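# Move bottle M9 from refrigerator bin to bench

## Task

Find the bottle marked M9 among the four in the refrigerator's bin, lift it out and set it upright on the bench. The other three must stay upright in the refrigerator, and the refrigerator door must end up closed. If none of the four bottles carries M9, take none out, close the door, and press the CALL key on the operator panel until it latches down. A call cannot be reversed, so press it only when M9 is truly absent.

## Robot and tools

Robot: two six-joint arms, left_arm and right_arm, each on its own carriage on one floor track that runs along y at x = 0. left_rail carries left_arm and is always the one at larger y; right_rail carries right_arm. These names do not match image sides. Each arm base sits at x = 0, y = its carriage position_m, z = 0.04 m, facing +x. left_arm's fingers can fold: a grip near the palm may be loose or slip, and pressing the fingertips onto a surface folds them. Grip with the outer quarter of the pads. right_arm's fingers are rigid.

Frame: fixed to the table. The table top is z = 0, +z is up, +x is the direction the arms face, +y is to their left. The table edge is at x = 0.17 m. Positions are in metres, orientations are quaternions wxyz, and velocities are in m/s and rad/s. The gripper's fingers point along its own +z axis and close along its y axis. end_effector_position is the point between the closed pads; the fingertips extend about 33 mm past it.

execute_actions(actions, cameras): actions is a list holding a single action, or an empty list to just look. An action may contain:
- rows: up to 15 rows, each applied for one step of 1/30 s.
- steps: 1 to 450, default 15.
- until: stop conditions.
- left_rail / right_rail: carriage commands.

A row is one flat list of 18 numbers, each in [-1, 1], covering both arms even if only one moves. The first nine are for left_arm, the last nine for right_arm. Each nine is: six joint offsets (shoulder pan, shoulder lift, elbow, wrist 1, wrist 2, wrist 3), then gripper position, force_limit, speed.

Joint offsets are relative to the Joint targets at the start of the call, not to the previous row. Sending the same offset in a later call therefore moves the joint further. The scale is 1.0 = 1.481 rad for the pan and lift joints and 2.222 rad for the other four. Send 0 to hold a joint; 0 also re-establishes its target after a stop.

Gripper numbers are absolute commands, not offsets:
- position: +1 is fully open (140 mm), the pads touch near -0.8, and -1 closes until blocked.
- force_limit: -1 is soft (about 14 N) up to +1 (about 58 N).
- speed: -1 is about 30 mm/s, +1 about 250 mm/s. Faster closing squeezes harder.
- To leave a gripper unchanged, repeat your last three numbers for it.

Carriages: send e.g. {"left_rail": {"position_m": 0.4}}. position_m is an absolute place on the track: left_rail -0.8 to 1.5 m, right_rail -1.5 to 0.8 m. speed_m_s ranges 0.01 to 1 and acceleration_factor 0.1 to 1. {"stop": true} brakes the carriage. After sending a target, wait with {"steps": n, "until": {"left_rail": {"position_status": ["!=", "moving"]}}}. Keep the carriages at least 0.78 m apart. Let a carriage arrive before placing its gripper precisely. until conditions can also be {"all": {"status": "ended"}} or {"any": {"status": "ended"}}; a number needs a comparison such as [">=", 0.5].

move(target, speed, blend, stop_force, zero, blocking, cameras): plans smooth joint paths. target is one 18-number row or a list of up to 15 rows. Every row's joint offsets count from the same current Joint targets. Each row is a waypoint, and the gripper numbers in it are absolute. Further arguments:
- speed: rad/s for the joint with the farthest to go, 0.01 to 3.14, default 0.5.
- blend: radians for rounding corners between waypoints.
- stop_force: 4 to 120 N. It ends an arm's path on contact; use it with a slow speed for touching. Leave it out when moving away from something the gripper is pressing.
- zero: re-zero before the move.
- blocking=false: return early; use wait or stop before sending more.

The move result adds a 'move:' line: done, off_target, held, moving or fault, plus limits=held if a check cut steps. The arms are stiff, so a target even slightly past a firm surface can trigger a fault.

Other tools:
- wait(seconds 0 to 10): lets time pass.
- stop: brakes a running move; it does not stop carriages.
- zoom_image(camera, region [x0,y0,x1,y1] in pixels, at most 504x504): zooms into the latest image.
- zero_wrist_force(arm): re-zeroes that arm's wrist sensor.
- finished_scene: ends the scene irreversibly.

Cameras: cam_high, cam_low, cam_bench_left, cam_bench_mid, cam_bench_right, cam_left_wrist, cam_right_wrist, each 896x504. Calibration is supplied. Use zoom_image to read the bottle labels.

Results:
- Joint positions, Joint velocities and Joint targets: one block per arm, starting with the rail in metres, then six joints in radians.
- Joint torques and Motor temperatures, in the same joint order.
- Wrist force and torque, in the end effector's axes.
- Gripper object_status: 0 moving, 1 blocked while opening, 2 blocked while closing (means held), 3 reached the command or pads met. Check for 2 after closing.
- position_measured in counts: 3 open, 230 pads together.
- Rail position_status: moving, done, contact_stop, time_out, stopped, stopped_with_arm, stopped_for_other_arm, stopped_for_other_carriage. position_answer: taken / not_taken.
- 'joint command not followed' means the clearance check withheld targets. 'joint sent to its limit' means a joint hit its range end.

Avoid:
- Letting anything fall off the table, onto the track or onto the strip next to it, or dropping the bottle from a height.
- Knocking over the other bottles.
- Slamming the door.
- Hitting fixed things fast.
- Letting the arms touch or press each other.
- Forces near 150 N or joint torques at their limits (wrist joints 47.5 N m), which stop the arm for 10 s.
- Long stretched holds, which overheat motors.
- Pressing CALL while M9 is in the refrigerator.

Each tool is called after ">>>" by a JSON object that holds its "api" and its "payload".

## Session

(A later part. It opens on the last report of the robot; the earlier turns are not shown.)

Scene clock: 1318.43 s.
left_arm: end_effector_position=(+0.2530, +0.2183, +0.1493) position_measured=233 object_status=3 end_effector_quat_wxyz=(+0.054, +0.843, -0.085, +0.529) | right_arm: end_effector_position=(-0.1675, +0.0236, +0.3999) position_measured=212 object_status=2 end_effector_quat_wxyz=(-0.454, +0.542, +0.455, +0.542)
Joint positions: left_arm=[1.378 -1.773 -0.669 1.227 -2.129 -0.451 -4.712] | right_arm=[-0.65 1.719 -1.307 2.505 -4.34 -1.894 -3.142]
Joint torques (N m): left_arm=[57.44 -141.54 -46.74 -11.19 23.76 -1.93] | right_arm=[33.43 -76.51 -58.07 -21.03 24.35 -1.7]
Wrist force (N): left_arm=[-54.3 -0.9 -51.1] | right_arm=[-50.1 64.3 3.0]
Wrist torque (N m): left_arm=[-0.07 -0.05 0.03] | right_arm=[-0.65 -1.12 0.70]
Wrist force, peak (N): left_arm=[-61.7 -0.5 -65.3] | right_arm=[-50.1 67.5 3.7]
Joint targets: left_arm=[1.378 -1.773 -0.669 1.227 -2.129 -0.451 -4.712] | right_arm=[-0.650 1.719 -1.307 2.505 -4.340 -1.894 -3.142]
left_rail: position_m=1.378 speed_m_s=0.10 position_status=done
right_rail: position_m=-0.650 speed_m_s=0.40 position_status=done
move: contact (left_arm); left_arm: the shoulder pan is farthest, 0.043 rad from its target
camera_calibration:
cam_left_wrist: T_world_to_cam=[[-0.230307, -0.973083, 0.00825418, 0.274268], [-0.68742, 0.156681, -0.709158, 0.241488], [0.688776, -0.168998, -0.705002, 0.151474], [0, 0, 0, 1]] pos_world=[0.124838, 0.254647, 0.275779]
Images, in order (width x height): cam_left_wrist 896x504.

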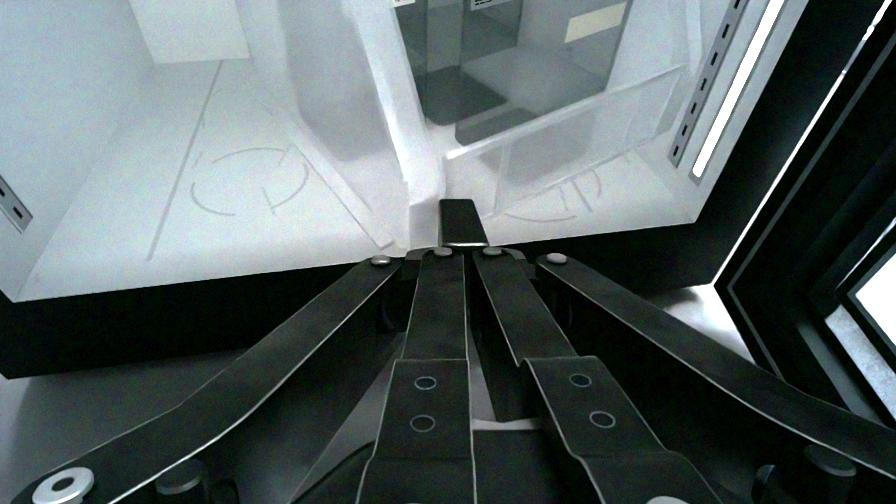

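>>> {"api": "move", "payload": {"target": [-0.0685,-0.0235,0.0315,-0.0158,0,0,-1,-1,0,0,0,0,0,0,0,-1,1,-1], "speed": 0.08}}

>>> {"api": "execute_actions", "payload": {"actions": [{"left_rail":{"position_m":1.48,"speed_m_s":0.3},"steps":100,"until":{"left_rail":{"position_status":["!=","moving"]}}}]}}

>>> {"api": "move", "payload": {"target": [-0.0707,0.0174,0.177,-0.8956,0.3863,0.7066,-0.1,-1,0,0,0,0,0,0,0,-1,1,-1]}}

>>> {"api": "execute_actions", "payload": {"actions": [{"left_rail":{"position_m":1.0,"speed_m_s":0.3},"steps":150,"until":{"left_rail":{"position_status":["!=","moving"]}}}], "cameras": ["cam_left_wrist","cam_right_wrist"]}}

Scene clock: 1354.73 s.
left_arm: end_effector_position=(+0.1419, +0.2220, +0.1489) position_measured=233 object_status=3 end_effector_quat_wxyz=(+0.080, +0.837, -0.128, +0.525) | right_arm: end_effector_position=(-0.1675, +0.0236, +0.3999) position_measured=212 object_status=2 end_effector_quat_wxyz=(-0.454, +0.542, +0.455, +0.542)
Joint positions: left_arm=[1.378 -1.874 -0.703 1.297 -2.164 -0.451 -4.712] | right_arm=[-0.65 1.719 -1.307 2.505 -4.34 -1.894 -3.142]
Joint torques (N m): left_arm=[-14.79 -113.95 -32.95 -8.54 -0.84 -1.57] | right_arm=[33.38 -77.07 -59.69 -20.64 24.29 -1.63]
Wrist force (N): left_arm=[-7.5 1.1 -0.6] | right_arm=[-57.4 57.4 2.5]
Wrist torque (N m): left_arm=[0.38 1.40 0.26] | right_arm=[-0.49 -1.30 0.69]
Wrist force, peak (N): left_arm=[-54.6 -1.0 -51.1] | right_arm=[-50.3 64.5 3.4]
Joint targets: left_arm=[1.378 -1.874 -0.704 1.297 -2.165 -0.451 -4.712] | right_arm=[-0.650 1.719 -1.307 2.505 -4.340 -1.894 -3.142]
left_rail: position_m=1.378 speed_m_s=0.10 position_status=done
right_rail: position_m=-0.650 speed_m_s=0.40 position_status=done
move: done

Scene clock: 1356.43 s.
left_arm: end_effector_position=(+0.1415, +0.3240, +0.1489) position_measured=233 object_status=3 end_effector_quat_wxyz=(+0.080, +0.837, -0.128, +0.525) | right_arm: end_effector_position=(-0.1675, +0.0236, +0.3999) position_measured=212 object_status=2 end_effector_quat_wxyz=(-0.454, +0.542, +0.455, +0.542)
Joint positions: left_arm=[1.48 -1.874 -0.704 1.297 -2.165 -0.451 -4.712] | right_arm=[-0.65 1.719 -1.307 2.505 -4.34 -1.894 -3.142]
Joint torques (N m): left_arm=[-12.98 -111.22 -36.87 -7.89 -0.38 -1.71] | right_arm=[36.16 -76.66 -58.29 -20.95 24.37 -1.11]
Wrist force (N): left_arm=[-7.2 1.1 -0.9] | right_arm=[-57.6 57.1 2.8]
Wrist torque (N m): left_arm=[0.39 1.35 0.26] | right_arm=[-0.55 -1.31 0.69]
Wrist force, peak (N): left_arm=[-7.6 1.9 -0.7] | right_arm=[-57.5 57.4 2.7]
Joint targets: left_arm=[1.480 -1.874 -0.704 1.297 -2.165 -0.451 -4.712] | right_arm=[-0.650 1.719 -1.307 2.505 -4.340 -1.894 -3.142]
Tool commands: left_gripper/position=-1.0 left_gripper/force_limit=-1.0 left_gripper/speed=+0.0 right_gripper/position=-1.0 right_gripper/force_limit=+1.0 right_gripper/speed=-1.0
left_rail: position_m=1.480 speed_m_s=0.30 position_status=done
right_rail: position_m=-0.650 speed_m_s=0.40 position_status=done

Scene clock: 1361.13 s.
left_arm: end_effector_position=(+0.1907, +0.6948, +0.2399) position_measured=141 object_status=3 end_effector_quat_wxyz=(+0.001, +0.707, +0.000, +0.707) | right_arm: end_effector_position=(-0.1675, +0.0236, +0.3999) position_measured=212 object_status=2 end_effector_quat_wxyz=(-0.454, +0.542, +0.455, +0.542)
Joint positions: left_arm=[1.48 -1.979 -0.678 1.691 -4.154 0.408 -3.143] | right_arm=[-0.65 1.719 -1.307 2.505 -4.34 -1.894 -3.142]
Joint torques (N m): left_arm=[-15.64 -78.06 -12.18 -1.8 3.31 2.76] | right_arm=[30.96 -76.84 -59.05 -20.86 24.44 -1.52]
Wrist force (N): left_arm=[-7.3 0.8 -1.0] | right_arm=[-57.5 57.1 2.6]
Wrist torque (N m): left_arm=[0.31 1.27 0.11] | right_arm=[-0.55 -1.30 0.70]
Wrist force, peak (N): left_arm=[-8.0 1.0 -0.6] | right_arm=[-57.8 57.4 2.9]
Joint targets: left_arm=[1.480 -1.979 -0.678 1.691 -4.155 0.408 -3.142] | right_arm=[-0.650 1.719 -1.307 2.505 -4.340 -1.894 -3.142]
left_rail: position_m=1.480 speed_m_s=0.30 position_status=done
right_rail: position_m=-0.650 speed_m_s=0.40 position_status=done
move: done

Scene clock: 1364.57 s.
left_arm: end_effector_position=(+0.1907, +0.2149, +0.2399) position_measured=141 object_status=3 end_effector_quat_wxyz=(+0.001, +0.707, +0.000, +0.707) | right_arm: end_effector_position=(-0.1675, +0.0236, +0.3999) position_measured=212 object_status=2 end_effector_quat_wxyz=(-0.454, +0.542, +0.455, +0.542)
Joint positions: left_arm=[1 -1.979 -0.678 1.691 -4.155 0.408 -3.142] | right_arm=[-0.65 1.719 -1.307 2.505 -4.34 -1.894 -3.142]
Joint torques (N m): left_arm=[-11.56 -85.01 -22.55 -1.3 2.41 2.32] | right_arm=[31.72 -78.61 -59.25 -20.83 24.22 -1.03]
Wrist force (N): left_arm=[-7.4 0.7 -1.3] | right_arm=[-57.4 57.3 2.7]
Wrist torque (N m): left_arm=[0.27 1.30 0.11] | right_arm=[-0.51 -1.30 0.69]
Wrist force, peak (N): left_arm=[-7.6 1.2 -1.1] | right_arm=[-57.6 57.4 2.7]
Joint targets: left_arm=[1.000 -1.979 -0.678 1.691 -4.155 0.408 -3.142] | right_arm=[-0.650 1.719 -1.307 2.505 -4.340 -1.894 -3.142]
Tool commands: left_gripper/position=-0.1 left_gripper/force_limit=-1.0 left_gripper/speed=+0.0 right_gripper/position=-1.0 right_gripper/force_limit=+1.0 right_gripper/speed=-1.0
left_rail: position_m=1.000 speed_m_s=0.30 position_status=done
right_rail: position_m=-0.650 speed_m_s=0.40 position_status=done
camera_calibration:
cam_left_wrist: T_world_to_cam=[[-0.031439, -0.999494, -0.00487648, 0.226691], [-0.325669, 0.0148563, -0.945367, 0.281549], [0.944961, -0.0281333, -0.325971, 0.0875927], [0, 0, 0, 1]] pos_world=[0.016047, 0.224858, 0.295825]
cam_right_wrist: T_world_to_cam=[[0.981284, -0.192459, 0.00633868, 0.170895], [-0.070574, -0.39007, -0.918077, 0.349592], [0.179165, 0.900447, -0.396352, 0.352673], [0, 0, 0, 1]] pos_world=[-0.206211, -0.148308, 0.459651]
Images, in order (width x height): cam_left_wrist 896x504, cam_right_wrist 896x504.

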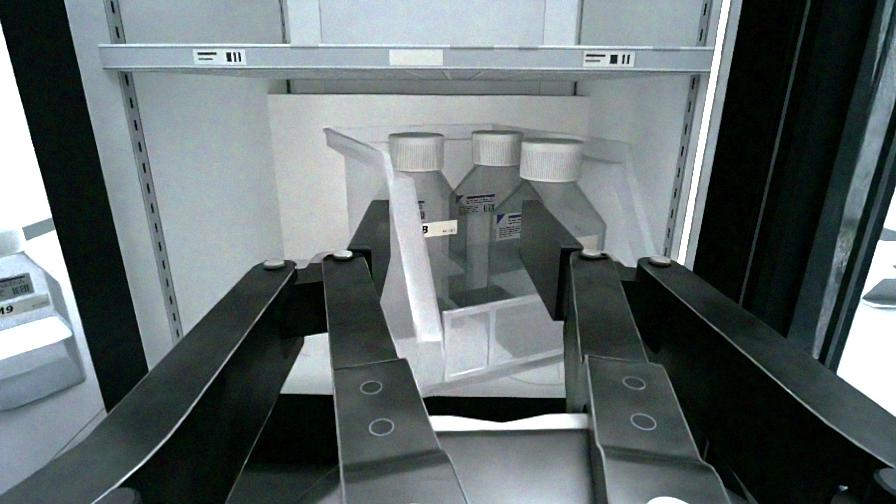

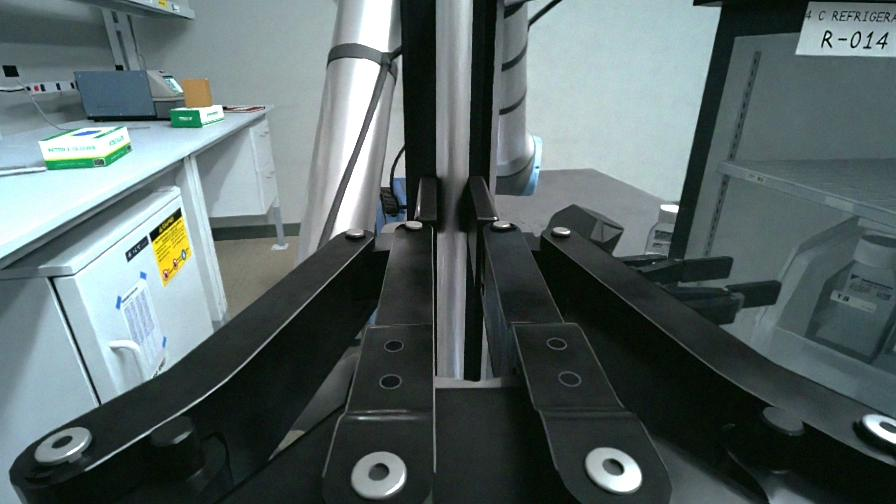

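>>> {"api": "execute_actions", "payload": {"actions": [{"left_rail":{"position_m":1.027,"speed_m_s":0.1},"steps":100,"until":{"left_rail":{"position_status":["!=","moving"]}}}]}}

>>> {"api": "move", "payload": {"target": [0.0822,-0.0075,0.0129,-0.0079,-0.0548,0,0,-1,0,0,0,0,0,0,0,-1,1,-1], "speed": 0.06, "stop_force": 8, "cameras": ["cam_left_wrist"]}}

Scene clock: 1373.10 s.
left_arm: end_effector_position=(+0.1907, +0.2419, +0.2399) position_measured=141 object_status=3 end_effector_quat_wxyz=(+0.001, +0.707, +0.000, +0.707) | right_arm: end_effector_position=(-0.1675, +0.0236, +0.3999) position_measured=212 object_status=2 end_effector_quat_wxyz=(-0.454, +0.542, +0.455, +0.542)
Joint positions: left_arm=[1.027 -1.979 -0.678 1.691 -4.155 0.408 -3.142] | right_arm=[-0.65 1.719 -1.307 2.505 -4.34 -1.894 -3.142]
Joint torques (N m): left_arm=[-3.18 -90.88 -34.07 0.42 -0.68 2.17] | right_arm=[33.25 -76.47 -58.08 -20.7 24.38 -1.27]
Wrist force (N): left_arm=[-7.3 0.4 -1.3] | right_arm=[-57.0 57.3 2.9]
Wrist torque (N m): left_arm=[0.22 1.28 0.11] | right_arm=[-0.53 -1.36 0.69]
Wrist force, peak (N): left_arm=[-7.6 1.1 -1.1] | right_arm=[-57.8 57.5 2.7]
Joint targets: left_arm=[1.027 -1.979 -0.678 1.691 -4.155 0.408 -3.142] | right_arm=[-0.650 1.719 -1.307 2.505 -4.340 -1.894 -3.142]
Tool commands: left_gripper/position=-0.1 left_gripper/force_limit=-1.0 left_gripper/speed=+0.0 right_gripper/position=-1.0 right_gripper/force_limit=+1.0 right_gripper/speed=-1.0
left_rail: position_m=1.027 speed_m_s=0.10 position_status=done
right_rail: position_m=-0.650 speed_m_s=0.40 position_status=done

Scene clock: 1376.27 s.
left_arm: end_effector_position=(+0.2908, +0.2418, +0.2399) position_measured=129 object_status=3 end_effector_quat_wxyz=(+0.001, +0.707, +0.000, +0.707) | right_arm: end_effector_position=(-0.1675, +0.0236, +0.3999) position_measured=212 object_status=2 end_effector_quat_wxyz=(-0.454, +0.542, +0.455, +0.542)
Joint positions: left_arm=[1.027 -1.857 -0.689 1.719 -4.172 0.286 -3.142] | right_arm=[-0.65 1.719 -1.307 2.505 -4.34 -1.894 -3.142]
Joint torques (N m): left_arm=[14.14 -97.11 -11.78 -2.51 -3.9 1.91] | right_arm=[32.27 -75.49 -58.91 -20.73 24.53 -0.69]
Wrist force (N): left_arm=[-7.3 0.6 -1.1] | right_arm=[-57.1 57.3 2.7]
Wrist torque (N m): left_arm=[0.27 1.26 0.07] | right_arm=[-0.51 -1.35 0.69]
Wrist force, peak (N): left_arm=[-7.5 0.8 -2.3] | right_arm=[-57.8 57.2 2.6]
Joint targets: left_arm=[1.027 -1.857 -0.689 1.719 -4.172 0.286 -3.142] | right_arm=[-0.650 1.719 -1.307 2.505 -4.340 -1.894 -3.142]
left_rail: position_m=1.027 speed_m_s=0.10 position_status=done
right_rail: position_m=-0.650 speed_m_s=0.40 position_status=done
move: done
camera_calibration:
cam_left_wrist: T_world_to_cam=[[-0.031439, -0.999494, -0.00487648, 0.256825], [-0.325669, 0.0148563, -0.945367, 0.313842], [0.944961, -0.0281333, -0.325971, -0.00620572], [0, 0, 0, 1]] pos_world=[0.116147, 0.251858, 0.295925]
Images, in order (width x height): cam_left_wrist 896x504.

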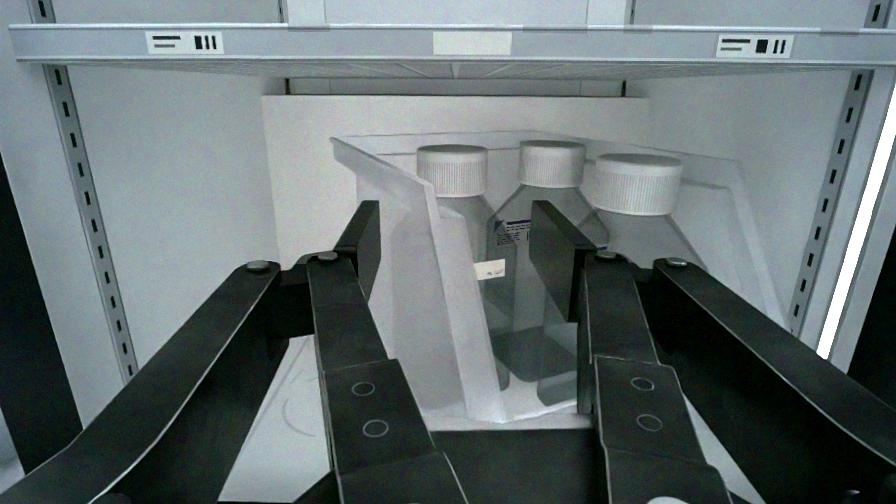

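>>> {"api": "move", "payload": {"target": [0.0137,-0.001,0.001,-0.0005,-0.0091,0,0,-1,0,0,0,0,0,0,0,-1,1,-1], "speed": 0.03, "stop_force": 8}}

>>> {"api": "execute_actions", "payload": {"actions": [{"rows":[[0,0,0,0,0,0,-1,-0.3,-1,0,0,0,0,0,0,-1,1,-1]],"steps":110}], "cameras": ["cam_left_wrist"]}}

Scene clock: 1387.87 s.
left_arm: end_effector_position=(+0.3070, +0.2419, +0.2404) position_measured=129 object_status=3 end_effector_quat_wxyz=(+0.001, +0.707, +0.000, +0.707) | right_arm: end_effector_position=(-0.1675, +0.0236, +0.3999) position_measured=212 object_status=2 end_effector_quat_wxyz=(-0.454, +0.542, +0.455, +0.542)
Joint positions: left_arm=[1.027 -1.837 -0.69 1.722 -4.173 0.266 -3.142] | right_arm=[-0.65 1.719 -1.307 2.505 -4.34 -1.894 -3.142]
Joint torques (N m): left_arm=[13.98 -97.96 -11.36 -2.62 -3.74 1.75] | right_arm=[34.46 -76.86 -59.29 -20.42 24.51 -0.42]
Wrist force (N): left_arm=[-7.3 0.6 -1.3] | right_arm=[-57.4 56.8 3.2]
Wrist torque (N m): left_arm=[0.26 1.27 0.06] | right_arm=[-0.61 -1.34 0.69]
Wrist force, peak (N): left_arm=[-7.8 0.6 -1.1] | right_arm=[-57.8 57.5 2.7]
Joint targets: left_arm=[1.027 -1.837 -0.690 1.722 -4.173 0.266 -3.142] | right_arm=[-0.650 1.719 -1.307 2.505 -4.340 -1.894 -3.142]
left_rail: position_m=1.027 speed_m_s=0.10 position_status=done
right_rail: position_m=-0.650 speed_m_s=0.40 position_status=done
move: done

Scene clock: 1391.73 s.
left_arm: end_effector_position=(+0.3070, +0.2419, +0.2404) position_measured=184 object_status=2 end_effector_quat_wxyz=(+0.001, +0.707, +0.000, +0.707) | right_arm: end_effector_position=(-0.1675, +0.0236, +0.3999) position_measured=212 object_status=2 end_effector_quat_wxyz=(-0.454, +0.542, +0.455, +0.542)
Joint positions: left_arm=[1.027 -1.837 -0.69 1.722 -4.173 0.266 -3.142] | right_arm=[-0.65 1.719 -1.307 2.505 -4.34 -1.894 -3.142]
Joint torques (N m): left_arm=[-15.8 -73.18 -47.84 6.35 -18.62 1.53] | right_arm=[34.51 -77.2 -59.47 -20.28 24.1 -0.5]
Wrist force (N): left_arm=[3.5 -38.7 -7.0] | right_arm=[-59.3 60.9 2.9]
Wrist torque (N m): left_arm=[1.67 1.62 -0.04] | right_arm=[-0.62 -1.43 0.73]
Wrist force, peak (N): left_arm=[3.3 -39.1 -7.2] | right_arm=[-59.8 61.2 3.0]
Joint targets: left_arm=[1.027 -1.837 -0.690 1.722 -4.173 0.266 -3.142] | right_arm=[-0.650 1.719 -1.307 2.505 -4.340 -1.894 -3.142]
left_rail: position_m=1.027 speed_m_s=0.10 position_status=done
right_rail: position_m=-0.650 speed_m_s=0.40 position_status=done
camera_calibration:
cam_left_wrist: T_world_to_cam=[[-0.031434, -0.999495, -0.00455784, 0.257341], [-0.325769, 0.0145563, -0.945337, 0.319669], [0.944927, -0.028231, -0.326062, -0.0212918], [0, 0, 0, 1]] pos_world=[0.132347, 0.251957, 0.296426]
Images, in order (width x height): cam_left_wrist 896x504.

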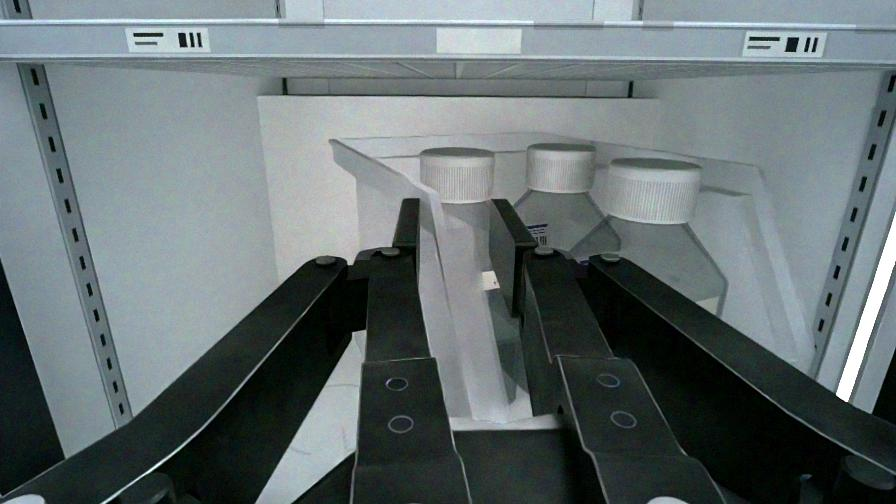

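>>> {"api": "execute_actions", "payload": {"actions": [{"left_rail":{"position_m":1.057,"speed_m_s":0.03},"steps":100,"until":{"left_rail":{"position_status":["!=","moving"]}}}], "cameras": ["cam_left_wrist"]}}

Scene clock: 1397.50 s.
left_arm: end_effector_position=(+0.3070, +0.2719, +0.2404) position_measured=198 object_status=2 end_effector_quat_wxyz=(+0.001, +0.707, +0.000, +0.707) | right_arm: end_effector_position=(-0.1675, +0.0236, +0.3999) position_measured=212 object_status=2 end_effector_quat_wxyz=(-0.454, +0.542, +0.455, +0.542)
Joint positions: left_arm=[1.057 -1.837 -0.69 1.722 -4.173 0.266 -3.142] | right_arm=[-0.65 1.719 -1.307 2.505 -4.34 -1.894 -3.142]
Joint torques (N m): left_arm=[-9.33 -92.04 -11.42 -2.04 3.9 1.51] | right_arm=[34.39 -77.68 -59.34 -20.64 24.43 -0.41]
Wrist force (N): left_arm=[-7.8 4.6 -0.1] | right_arm=[-55.9 56.0 2.5]
Wrist torque (N m): left_arm=[0.89 0.75 -0.19] | right_arm=[-0.46 -1.27 0.72]
Wrist force, peak (N): left_arm=[3.6 -39.2 -7.0] | right_arm=[-59.9 61.2 2.9]
Joint targets: left_arm=[1.057 -1.837 -0.690 1.722 -4.173 0.266 -3.142] | right_arm=[-0.650 1.719 -1.307 2.505 -4.340 -1.894 -3.142]
Tool commands: left_gripper/position=-1.0 left_gripper/force_limit=-0.3 left_gripper/speed=-1.0 right_gripper/position=-1.0 right_gripper/force_limit=+1.0 right_gripper/speed=-1.0
left_rail: position_m=1.057 speed_m_s=0.03 position_status=done
right_rail: position_m=-0.650 speed_m_s=0.40 position_status=done
camera_calibration:
cam_left_wrist: T_world_to_cam=[[-0.031434, -0.999495, -0.00455784, 0.287325], [-0.325769, 0.0145563, -0.945337, 0.319138], [0.944927, -0.028231, -0.326062, -0.0204775], [0, 0, 0, 1]] pos_world=[0.132347, 0.281957, 0.296326]
Images, in order (width x height): cam_left_wrist 896x504.

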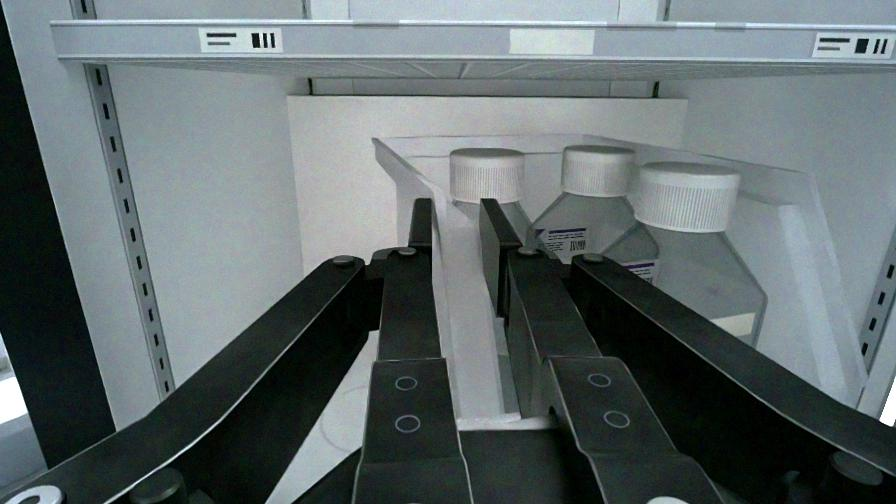

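>>> {"api": "execute_actions", "payload": {"actions": [{"left_rail":{"position_m":1.075,"speed_m_s":0.03},"steps":100,"until":{"left_rail":{"position_status":["!=","moving"]}}}]}}

>>> {"api": "move", "payload": {"target": [0.0297,0,0.0003,-0.0004,-0.0198,0,-1,-0.3,-1,0,0,0,0,0,0,-1,1,-1], "speed": 0.02, "stop_force": 40, "cameras": ["cam_left_wrist"]}}

Scene clock: 1405.53 s.
left_arm: end_effector_position=(+0.3070, +0.2899, +0.2404) position_measured=201 object_status=2 end_effector_quat_wxyz=(+0.001, +0.707, +0.000, +0.707) | right_arm: end_effector_position=(-0.1675, +0.0236, +0.3999) position_measured=212 object_status=2 end_effector_quat_wxyz=(-0.454, +0.542, +0.455, +0.542)
Joint positions: left_arm=[1.075 -1.837 -0.69 1.722 -4.173 0.266 -3.142] | right_arm=[-0.65 1.719 -1.307 2.505 -4.34 -1.894 -3.142]
Joint torques (N m): left_arm=[2.47 -92.69 -11.99 -2.15 3.68 1.25] | right_arm=[34.86 -78.05 -58.19 -20.53 22.98 -0.42]
Wrist force (N): left_arm=[-8.5 5.5 -0.3] | right_arm=[-55.6 55.9 2.8]
Wrist torque (N m): left_arm=[0.71 0.73 -0.23] | right_arm=[-0.47 -1.33 0.73]
Wrist force, peak (N): left_arm=[-8.5 5.8 -0.1] | right_arm=[-56.1 56.1 2.9]
Joint targets: left_arm=[1.075 -1.837 -0.690 1.722 -4.173 0.266 -3.142] | right_arm=[-0.650 1.719 -1.307 2.505 -4.340 -1.894 -3.142]
Tool commands: left_gripper/position=-1.0 left_gripper/force_limit=-0.3 left_gripper/speed=-1.0 right_gripper/position=-1.0 right_gripper/force_limit=+1.0 right_gripper/speed=-1.0
left_rail: position_m=1.075 speed_m_s=0.03 position_status=done
right_rail: position_m=-0.650 speed_m_s=0.40 position_status=done

Scene clock: 1408.73 s.
left_arm: end_effector_position=(+0.3416, +0.2895, +0.2402) position_measured=201 object_status=2 end_effector_quat_wxyz=(+0.001, +0.707, +0.000, +0.707) | right_arm: end_effector_position=(-0.1675, +0.0236, +0.3999) position_measured=212 object_status=2 end_effector_quat_wxyz=(-0.454, +0.542, +0.455, +0.542)
Joint positions: left_arm=[1.075 -1.793 -0.69 1.722 -4.174 0.222 -3.142] | right_arm=[-0.65 1.719 -1.307 2.505 -4.34 -1.894 -3.142]
Joint torques (N m): left_arm=[17.43 -90.09 -9.21 -3.15 -3.97 1.39] | right_arm=[33.57 -76.02 -58.95 -20.63 22.3 -0.43]
Wrist force (N): left_arm=[1.4 1.9 -5.5] | right_arm=[-57.2 58.0 2.7]
Wrist torque (N m): left_arm=[0.65 0.92 -0.21] | right_arm=[-0.49 -1.28 0.72]
Wrist force, peak (N): left_arm=[-8.8 5.8 -0.2] | right_arm=[-57.4 57.9 2.8]
Joint targets: left_arm=[1.075 -1.793 -0.690 1.722 -4.174 0.222 -3.142] | right_arm=[-0.650 1.719 -1.307 2.505 -4.340 -1.894 -3.142]
left_rail: position_m=1.075 speed_m_s=0.03 position_status=done
right_rail: position_m=-0.650 speed_m_s=0.40 position_status=done
move: done
camera_calibration:
cam_left_wrist: T_world_to_cam=[[-0.0313355, -0.9995, -0.00427476, 0.305903], [-0.32578, 0.0142567, -0.945338, 0.330151], [0.944926, -0.02823, -0.326064, -0.0527071], [0, 0, 0, 1]] pos_world=[0.166947, 0.299556, 0.296226]
Images, in order (width x height): cam_left_wrist 896x504.

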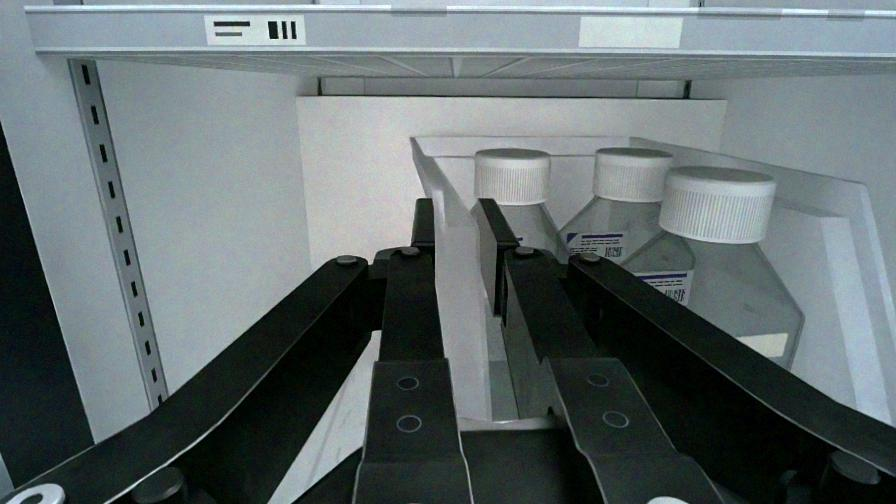

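>>> {"api": "execute_actions", "payload": {"actions": [{"rows":[[0,0,0,0,0,0,-0.1,-0.3,-1,0,0,0,0,0,0,-1,1,-1]],"steps":70}]}}

>>> {"api": "move", "payload": {"target": [-0.1256,0.0081,-0.0144,0.009,0.0837,0,-0.1,-0.3,-1,0,0,0,0,0,0,-1,1,-1], "speed": 0.1, "cameras": ["cam_left_wrist"]}}

>>> {"api": "execute_actions", "payload": {"actions": [{"left_rail":{"position_m":1.48,"speed_m_s":0.3},"steps":150,"until":{"left_rail":{"position_status":["!=","moving"]}}}]}}

Scene clock: 1417.30 s.
left_arm: end_effector_position=(+0.3416, +0.2896, +0.2402) position_measured=141 object_status=3 end_effector_quat_wxyz=(+0.001, +0.707, +0.000, +0.707) | right_arm: end_effector_position=(-0.1675, +0.0236, +0.3999) position_measured=212 object_status=2 end_effector_quat_wxyz=(-0.454, +0.542, +0.455, +0.542)
Joint positions: left_arm=[1.075 -1.793 -0.69 1.722 -4.174 0.222 -3.142] | right_arm=[-0.65 1.719 -1.307 2.505 -4.34 -1.894 -3.142]
Joint torques (N m): left_arm=[-1.27 -79.41 -31.28 -0.15 -0.68 1.03] | right_arm=[34.96 -77.32 -59.38 -20.77 20.22 -0.08]
Wrist force (N): left_arm=[-5.8 3.1 -0.9] | right_arm=[-56.2 56.6 2.7]
Wrist torque (N m): left_arm=[0.82 0.95 0.04] | right_arm=[-0.48 -1.30 0.72]
Wrist force, peak (N): left_arm=[-6.3 3.1 -0.8] | right_arm=[-57.5 58.1 2.7]
Joint targets: left_arm=[1.075 -1.793 -0.690 1.722 -4.174 0.222 -3.142] | right_arm=[-0.650 1.719 -1.307 2.505 -4.340 -1.894 -3.142]
left_rail: position_m=1.075 speed_m_s=0.03 position_status=done
right_rail: position_m=-0.650 speed_m_s=0.40 position_status=done

Scene clock: 1419.63 s.
left_arm: end_effector_position=(+0.1909, +0.2896, +0.2404) position_measured=141 object_status=3 end_effector_quat_wxyz=(+0.001, +0.707, +0.000, +0.707) | right_arm: end_effector_position=(-0.1675, +0.0236, +0.3999) position_measured=212 object_status=2 end_effector_quat_wxyz=(-0.454, +0.542, +0.455, +0.542)
Joint positions: left_arm=[1.075 -1.979 -0.678 1.69 -4.154 0.407 -3.142] | right_arm=[-0.65 1.719 -1.307 2.505 -4.34 -1.894 -3.142]
Joint torques (N m): left_arm=[-14.91 -79.11 -37.11 4.47 4.14 1.09] | right_arm=[33.14 -76.79 -58.77 -20.83 20.16 -0.33]
Wrist force (N): left_arm=[-6.3 3.2 -1.1] | right_arm=[-55.8 56.8 3.0]
Wrist torque (N m): left_arm=[0.84 1.05 0.11] | right_arm=[-0.46 -1.33 0.73]
Wrist force, peak (N): left_arm=[-6.4 3.4 -1.3] | right_arm=[-56.2 57.1 2.3]
Joint targets: left_arm=[1.075 -1.979 -0.678 1.690 -4.154 0.408 -3.142] | right_arm=[-0.650 1.719 -1.307 2.505 -4.340 -1.894 -3.142]
left_rail: position_m=1.075 speed_m_s=0.03 position_status=done
right_rail: position_m=-0.650 speed_m_s=0.40 position_status=done
move: done
camera_calibration:
cam_left_wrist: T_world_to_cam=[[-0.0314616, -0.999496, -0.00433268, 0.301304], [-0.325865, 0.0143552, -0.945307, 0.281239], [0.944893, -0.028329, -0.326152, 0.0897234], [0, 0, 0, 1]] pos_world=[0.0163463, 0.299656, 0.296426]
Images, in order (width x height): cam_left_wrist 896x504.

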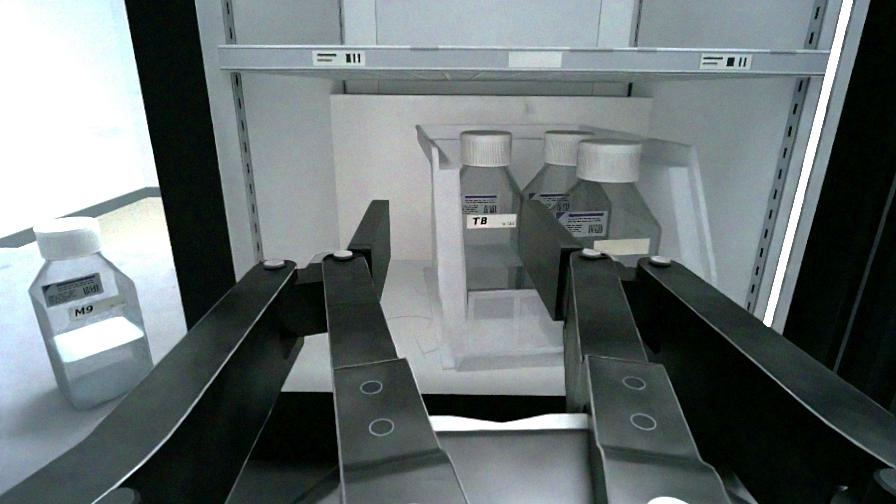

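Scene clock: 1422.80 s.
left_arm: end_effector_position=(+0.1906, +0.6947, +0.2404) position_measured=141 object_status=3 end_effector_quat_wxyz=(+0.001, +0.707, +0.000, +0.707) | right_arm: end_effector_position=(-0.1675, +0.0236, +0.3999) position_measured=212 object_status=2 end_effector_quat_wxyz=(-0.454, +0.542, +0.455, +0.542)
Joint positions: left_arm=[1.48 -1.979 -0.678 1.69 -4.154 0.408 -3.142] | right_arm=[-0.65 1.719 -1.307 2.505 -4.34 -1.894 -3.142]
Joint torques (N m): left_arm=[-9.32 -80.64 -30.04 3.73 1.86 1.15] | right_arm=[32.39 -78.37 -58.71 -20.6 19.27 -0.41]
Wrist force (N): left_arm=[-6.0 3.1 -1.1] | right_arm=[-56.0 56.7 2.9]
Wrist torque (N m): left_arm=[0.80 0.99 0.11] | right_arm=[-0.45 -1.31 0.73]
Wrist force, peak (N): left_arm=[-6.1 4.0 -1.5] | right_arm=[-56.5 56.8 2.6]
Joint targets: left_arm=[1.480 -1.979 -0.678 1.690 -4.154 0.408 -3.142] | right_arm=[-0.650 1.719 -1.307 2.505 -4.340 -1.894 -3.142]
Tool commands: left_gripper/position=-0.1 left_gripper/force_limit=-0.3 left_gripper/speed=-1.0 right_gripper/position=-1.0 right_gripper/force_limit=+1.0 right_gripper/speed=-1.0
left_rail: position_m=1.480 speed_m_s=0.30 position_status=done
right_rail: position_m=-0.650 speed_m_s=0.40 position_status=done

>>> {"api": "move", "payload": {"target": [[0,0,0,0,0,0,-0.1,-0.3,-1,0.042,0.0606,-0.0737,0.0334,-0.0906,0,-1,1,-1],[0,0,0,0,0,0,-0.1,-0.3,-1,0.0561,0.1186,-0.1467,0.0678,-0.1629,0,-1,1,-1],[0,0,0,0,0,0,-0.1,-0.3,-1,0.0539,0.1755,-0.2199,0.1031,-0.2242,0,-1,1,-1],[0,0,0,0,0,0,-0.1,-0.3,-1,0.0411,0.2318,-0.2934,0.1391,-0.2785,0,-1,1,-1]], "speed": 0.12, "blend": 0.02, "stop_force": 90}}

Scene clock: 1448.40 s.
left_arm: end_effector_position=(+0.1906, +0.6947, +0.2404) position_measured=141 object_status=3 end_effector_quat_wxyz=(+0.001, +0.707, +0.000, +0.707) | right_arm: end_effector_position=(-0.0901, +0.2611, +0.3998) position_measured=212 object_status=2 end_effector_quat_wxyz=(-0.287, +0.646, +0.288, +0.646)
Joint positions: left_arm=[1.48 -1.979 -0.678 1.69 -4.154 0.408 -3.142] | right_arm=[-0.65 1.78 -0.964 1.853 -4.03 -2.513 -3.142]
Joint torques (N m): left_arm=[3.11 -91.01 -13.14 0.51 -3.22 0.75] | right_arm=[-18.11 -98.79 -55 -3.9 -3.55 0.45]
Wrist force (N): left_arm=[-6.4 3.0 -1.2] | right_arm=[-28.0 0.7 -2.1]
Wrist torque (N m): left_arm=[0.80 1.06 0.11] | right_arm=[0.54 -0.75 0.73]
Wrist force, peak (N): left_arm=[-6.5 3.2 -1.0] | right_arm=[-56.5 56.8 2.5]
Joint targets: left_arm=[1.480 -1.979 -0.678 1.690 -4.154 0.408 -3.142] | right_arm=[-0.650 1.780 -0.964 1.853 -4.030 -2.513 -3.142]
left_rail: position_m=1.480 speed_m_s=0.30 position_status=done
right_rail: position_m=-0.650 speed_m_s=0.40 position_status=done
move: done

>>> {"api": "move", "payload": {"target": [[0,0,0,0,0,0,-0.1,-0.3,-1,-0.0201,0.0568,-0.0746,0.0365,-0.0495,0,-1,1,-1],[0,0,0,0,0,0,-0.1,-0.3,-1,-0.0452,0.1138,-0.1505,0.0743,-0.0956,0,-1,1,-1],[0,0,0,0,0,0,-0.1,-0.3,-1,-0.0743,0.1725,-0.2286,0.1134,-0.139,0,-1,1,-1],[0,0,0,0,0,0,-0.1,-0.3,-1,-0.1061,0.2327,-0.3099,0.1545,-0.1806,0,-1,1,-1]], "speed": 0.12, "blend": 0.02, "stop_force": 70, "cameras": ["cam_right_wrist"]}}

Scene clock: 1461.87 s.
left_arm: end_effector_position=(+0.1906, +0.6947, +0.2404) position_measured=141 object_status=3 end_effector_quat_wxyz=(+0.001, +0.707, +0.000, +0.707) | right_arm: end_effector_position=(+0.1017, +0.4212, +0.3995) position_measured=212 object_status=2 end_effector_quat_wxyz=(-0.098, +0.700, +0.099, +0.700)
Joint positions: left_arm=[1.48 -1.979 -0.678 1.69 -4.154 0.408 -3.142] | right_arm=[-0.65 1.623 -0.619 1.164 -3.687 -2.914 -3.142]
Joint torques (N m): left_arm=[1.32 -90.3 -13.74 0.18 -3.37 0.29] | right_arm=[-29.25 -107.67 -43.16 0.06 -14.03 0.75]
Wrist force (N): left_arm=[-6.0 3.1 -0.8] | right_arm=[0.4 -26.6 -4.4]
Wrist torque (N m): left_arm=[0.82 0.99 0.11] | right_arm=[0.98 0.02 0.70]
Wrist force, peak (N): left_arm=[-6.3 3.5 -1.2] | right_arm=[-28.8 1.0 -2.1]
Joint targets: left_arm=[1.480 -1.979 -0.678 1.690 -4.154 0.408 -3.142] | right_arm=[-0.650 1.623 -0.619 1.164 -3.687 -2.914 -3.142]
left_rail: position_m=1.480 speed_m_s=0.30 position_status=done
right_rail: position_m=-0.650 speed_m_s=0.40 position_status=done
move: done
camera_calibration:
cam_right_wrist: T_world_to_cam=[[0.257776, -0.966185, 0.00616172, 0.382767], [-0.381608, -0.107667, -0.918032, 0.436091], [0.887653, 0.234296, -0.396457, 0.154782], [0, 0, 0, 1]] pos_world=[-0.0696452, 0.380512, 0.459352]
Images, in order (width x height): cam_right_wrist 896x504.

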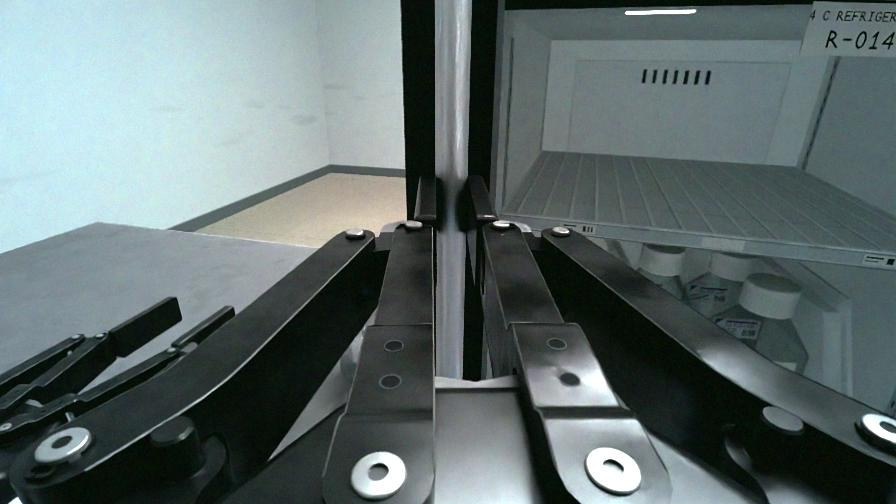

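>>> {"api": "move", "payload": {"target": [[0,0,0,0,0,0,-0.1,-0.3,-1,-0.0342,0.0644,-0.0867,0.0437,-0.0401,0,-1,1,-1],[0,0,0,0,0,0,-0.1,-0.3,-1,-0.0702,0.1342,-0.1816,0.0921,-0.0789,0,-1,1,-1]], "speed": 0.08, "blend": 0.02, "stop_force": 60, "cameras": ["cam_right_wrist"]}}

>>> {"api": "execute_actions", "payload": {"actions": [{"rows":[[0,0,0,0,0,0,-0.1,-0.3,-1,0,0,0,0,0,0,0.3,0,-1]],"steps":90}], "cameras": ["cam_right_wrist"]}}

Scene clock: 1474.13 s.
left_arm: end_effector_position=(+0.1906, +0.6947, +0.2404) position_measured=141 object_status=3 end_effector_quat_wxyz=(+0.001, +0.707, +0.000, +0.707) | right_arm: end_effector_position=(+0.2233, +0.4557, +0.3995) position_measured=212 object_status=2 end_effector_quat_wxyz=(+0.000, +0.707, +0.000, +0.707)
Joint positions: left_arm=[1.48 -1.979 -0.678 1.69 -4.154 0.408 -3.142] | right_arm=[-0.65 1.519 -0.42 0.761 -3.483 -3.09 -3.142]
Joint torques (N m): left_arm=[1.48 -91.67 -14.37 0.36 -3.28 0.33] | right_arm=[-20.35 -108.49 -46.38 1.53 -10.44 0.65]
Wrist force (N): left_arm=[-6.1 3.4 -1.1] | right_arm=[8.5 -18.1 -2.0]
Wrist torque (N m): left_arm=[0.88 1.02 0.10] | right_arm=[0.67 0.29 0.69]
Wrist force, peak (N): left_arm=[-6.5 3.1 -1.2] | right_arm=[0.2 -27.3 -5.0]
Joint targets: left_arm=[1.480 -1.979 -0.678 1.690 -4.154 0.408 -3.142] | right_arm=[-0.650 1.519 -0.420 0.761 -3.483 -3.090 -3.142]
left_rail: position_m=1.480 speed_m_s=0.30 position_status=done
right_rail: position_m=-0.650 speed_m_s=0.40 position_status=done
move: done
camera_calibration:
cam_right_wrist: T_world_to_cam=[[-0.018569, -0.999809, 0.00609059, 0.461811], [-0.396588, 0.00177346, -0.917995, 0.439525], [0.917809, -0.0194617, -0.396545, 0.147733], [0, 0, 0, 1]] pos_world=[0.0472948, 0.463819, 0.459252]
Images, in order (width x height): cam_right_wrist 896x504.

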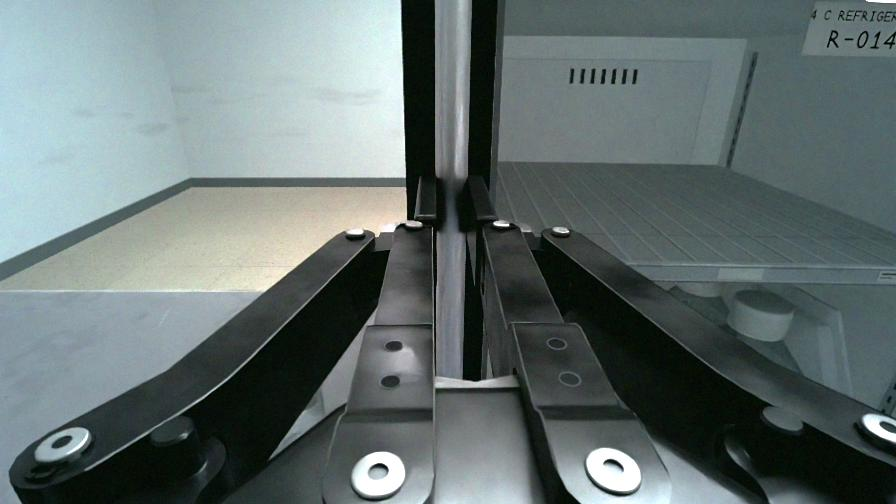

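Scene clock: 1477.33 s.
left_arm: end_effector_position=(+0.1906, +0.6947, +0.2404) position_measured=141 object_status=3 end_effector_quat_wxyz=(+0.001, +0.707, +0.000, +0.707) | right_arm: end_effector_position=(+0.2233, +0.4557, +0.3995) position_measured=91 object_status=3 end_effector_quat_wxyz=(+0.000, +0.707, +0.000, +0.707)
Joint positions: left_arm=[1.48 -1.979 -0.678 1.69 -4.154 0.408 -3.142] | right_arm=[-0.65 1.519 -0.42 0.761 -3.483 -3.09 -3.142]
Joint torques (N m): left_arm=[2.51 -90.44 -13.25 -0.06 -3.18 0.29] | right_arm=[13.96 -138.21 -44.71 1.56 3.69 0.64]
Wrist force (N): left_arm=[-6.2 3.3 -0.9] | right_arm=[-8.8 0.6 0.6]
Wrist torque (N m): left_arm=[0.87 1.02 0.11] | right_arm=[0.26 1.89 0.41]
Wrist force, peak (N): left_arm=[-6.4 3.2 -1.2] | right_arm=[8.7 -17.8 -2.1]
Joint targets: left_arm=[1.480 -1.979 -0.678 1.690 -4.154 0.408 -3.142] | right_arm=[-0.650 1.519 -0.420 0.761 -3.483 -3.090 -3.142]
left_rail: position_m=1.480 speed_m_s=0.30 position_status=done
right_rail: position_m=-0.650 speed_m_s=0.40 position_status=done
camera_calibration:
cam_right_wrist: T_world_to_cam=[[-0.018569, -0.999809, 0.00609059, 0.461811], [-0.396588, 0.00177346, -0.917995, 0.439525], [0.917809, -0.0194617, -0.396545, 0.147733], [0, 0, 0, 1]] pos_world=[0.0472948, 0.463819, 0.459252]
Images, in order (width x height): cam_right_wrist 896x504.

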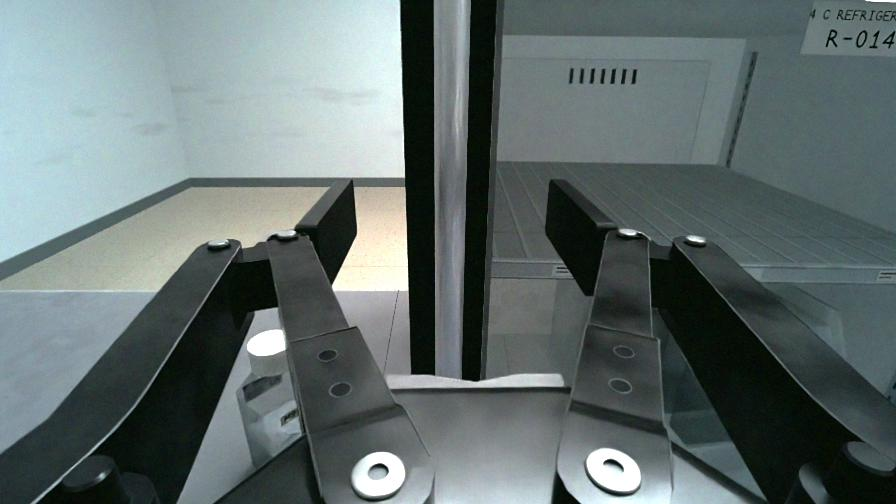

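>>> {"api": "move", "payload": {"target": [0,0,0,0,0,0,-0.1,-0.3,-1,0.0614,0.0228,-0.0315,0.0157,-0.0406,0,0.3,0,-1], "speed": 0.1}}

>>> {"api": "execute_actions", "payload": {"actions": [{"rows":[[0,0,0,0,0,0,-0.1,-0.3,-1,0,0,0,0,0,0,-1,-1,0]],"steps":50}], "cameras": ["cam_right_wrist"]}}

>>> {"api": "move", "payload": {"target": [0,0,0,0,0,0,-0.1,-0.3,-1,-0.0614,-0.0228,0.0315,-0.0157,0.0406,0,-1,-1,0], "speed": 0.03, "stop_force": 25, "cameras": ["cam_right_wrist"]}}

Scene clock: 1484.67 s.
left_arm: end_effector_position=(+0.1906, +0.6947, +0.2404) position_measured=141 object_status=3 end_effector_quat_wxyz=(+0.001, +0.707, +0.000, +0.707) | right_arm: end_effector_position=(+0.1232, +0.4552, +0.4001) position_measured=91 object_status=3 end_effector_quat_wxyz=(-0.001, +0.707, +0.000, +0.707)
Joint positions: left_arm=[1.48 -1.979 -0.678 1.69 -4.154 0.408 -3.142] | right_arm=[-0.65 1.61 -0.386 0.691 -3.448 -3.18 -3.142]
Joint torques (N m): left_arm=[2.33 -91.12 -13.84 0.28 -3.25 -0.16] | right_arm=[12.47 -119.26 -52.53 4.22 -3.22 0.81]
Wrist force (N): left_arm=[-6.2 3.0 -1.3] | right_arm=[-8.7 0.3 0.7]
Wrist torque (N m): left_arm=[0.80 1.04 0.11] | right_arm=[0.20 1.87 0.39]
Wrist force, peak (N): left_arm=[-6.3 3.3 -1.2] | right_arm=[-9.3 0.8 0.5]
Joint targets: left_arm=[1.480 -1.979 -0.678 1.690 -4.154 0.408 -3.142] | right_arm=[-0.650 1.610 -0.386 0.691 -3.448 -3.180 -3.142]
left_rail: position_m=1.480 speed_m_s=0.30 position_status=done
right_rail: position_m=-0.650 speed_m_s=0.40 position_status=done
move: done

Scene clock: 1486.53 s.
left_arm: end_effector_position=(+0.1906, +0.6947, +0.2404) position_measured=141 object_status=3 end_effector_quat_wxyz=(+0.001, +0.707, +0.000, +0.707) | right_arm: end_effector_position=(+0.1228, +0.4552, +0.4001) position_measured=233 object_status=3 end_effector_quat_wxyz=(-0.001, +0.707, +0.000, +0.707)
Joint positions: left_arm=[1.48 -1.979 -0.678 1.69 -4.154 0.408 -3.142] | right_arm=[-0.65 1.61 -0.386 0.691 -3.448 -3.18 -3.142]
Joint torques (N m): left_arm=[2.51 -89.02 -13.39 0.08 -3.12 0.11] | right_arm=[16.13 -118.91 -52.22 3.55 -2.7 0.73]
Wrist force (N): left_arm=[-6.0 3.1 -1.1] | right_arm=[-8.5 1.0 0.6]
Wrist torque (N m): left_arm=[0.82 0.99 0.11] | right_arm=[0.34 1.81 0.39]
Wrist force, peak (N): left_arm=[-6.4 3.1 -0.9] | right_arm=[-9.1 0.7 0.6]
Joint targets: left_arm=[1.480 -1.979 -0.678 1.690 -4.154 0.408 -3.142] | right_arm=[-0.650 1.610 -0.386 0.691 -3.448 -3.180 -3.142]
left_rail: position_m=1.480 speed_m_s=0.30 position_status=done
right_rail: position_m=-0.650 speed_m_s=0.40 position_status=done
camera_calibration:
cam_right_wrist: T_world_to_cam=[[-0.0178504, -0.99983, 0.00470507, 0.459924], [-0.396655, 0.00276186, -0.917963, 0.399747], [0.917794, -0.0182523, -0.396637, 0.239681], [0, 0, 0, 1]] pos_world=[-0.0532067, 0.463116, 0.459855]
Images, in order (width x height): cam_right_wrist 896x504.

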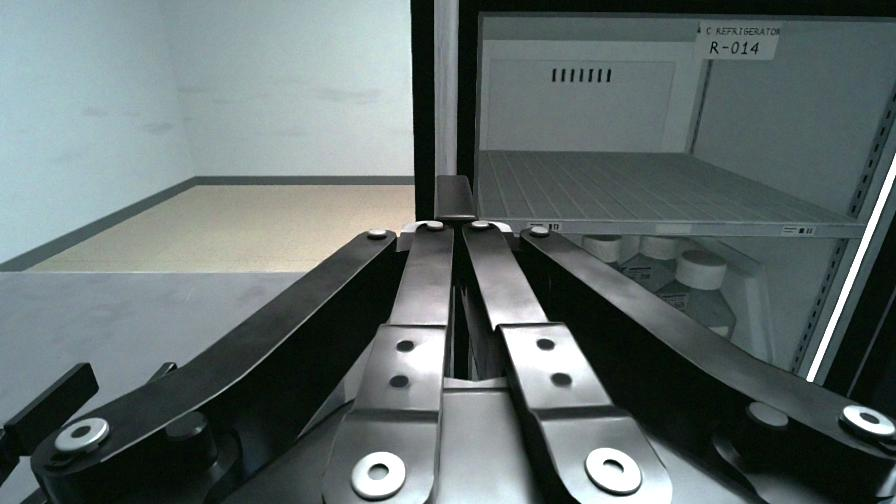

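Scene clock: 1490.70 s.
left_arm: end_effector_position=(+0.1906, +0.6947, +0.2404) position_measured=141 object_status=3 end_effector_quat_wxyz=(+0.001, +0.707, +0.000, +0.707) | right_arm: end_effector_position=(+0.2123, +0.4562, +0.3996) position_measured=233 object_status=3 end_effector_quat_wxyz=(+0.000, +0.707, +0.000, +0.707)
Joint positions: left_arm=[1.48 -1.979 -0.678 1.69 -4.154 0.408 -3.142] | right_arm=[-0.65 1.529 -0.416 0.753 -3.479 -3.1 -3.142]
Joint torques (N m): left_arm=[3.06 -90.64 -13.78 0.33 -3.2 -0.05] | right_arm=[-13.33 -115.1 -52.44 3.87 -2.86 0.62]
Wrist force (N): left_arm=[-6.3 2.8 -1.0] | right_arm=[-9.1 1.4 -27.1]
Wrist torque (N m): left_arm=[0.76 1.04 0.10] | right_arm=[0.27 1.85 0.41]
Wrist force, peak (N): left_arm=[-6.4 3.0 -1.1] | right_arm=[-4.8 2.9 -65.1]
Joint targets: left_arm=[1.480 -1.979 -0.678 1.690 -4.154 0.408 -3.142] | right_arm=[-0.650 1.529 -0.416 0.753 -3.479 -3.100 -3.142]
left_rail: position_m=1.480 speed_m_s=0.30 position_status=done
right_rail: position_m=-0.650 speed_m_s=0.40 position_status=done
move: contact (right_arm)
camera_calibration:
cam_right_wrist: T_world_to_cam=[[-0.0184236, -0.999813, 0.00592085, 0.46218], [-0.396586, 0.00187159, -0.917996, 0.435209], [0.917813, -0.0192609, -0.396546, 0.157786], [0, 0, 0, 1]] pos_world=[0.0362945, 0.464318, 0.459353]
Images, in order (width x height): cam_right_wrist 896x504.

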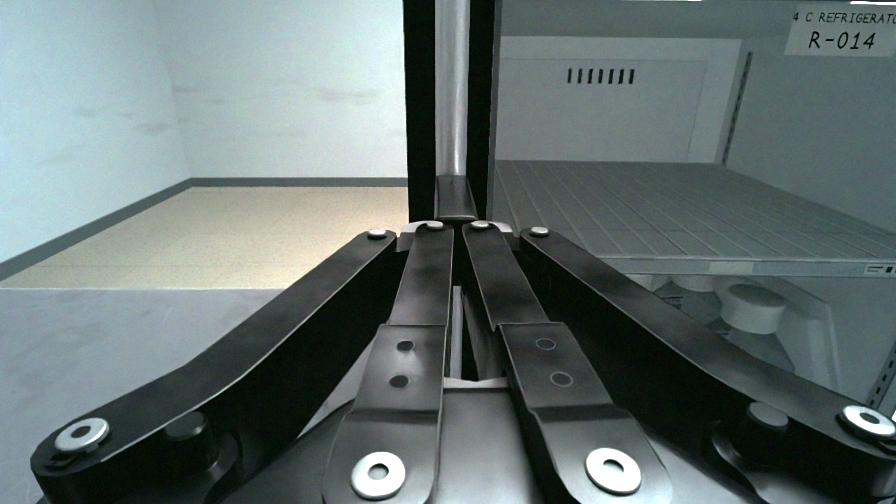

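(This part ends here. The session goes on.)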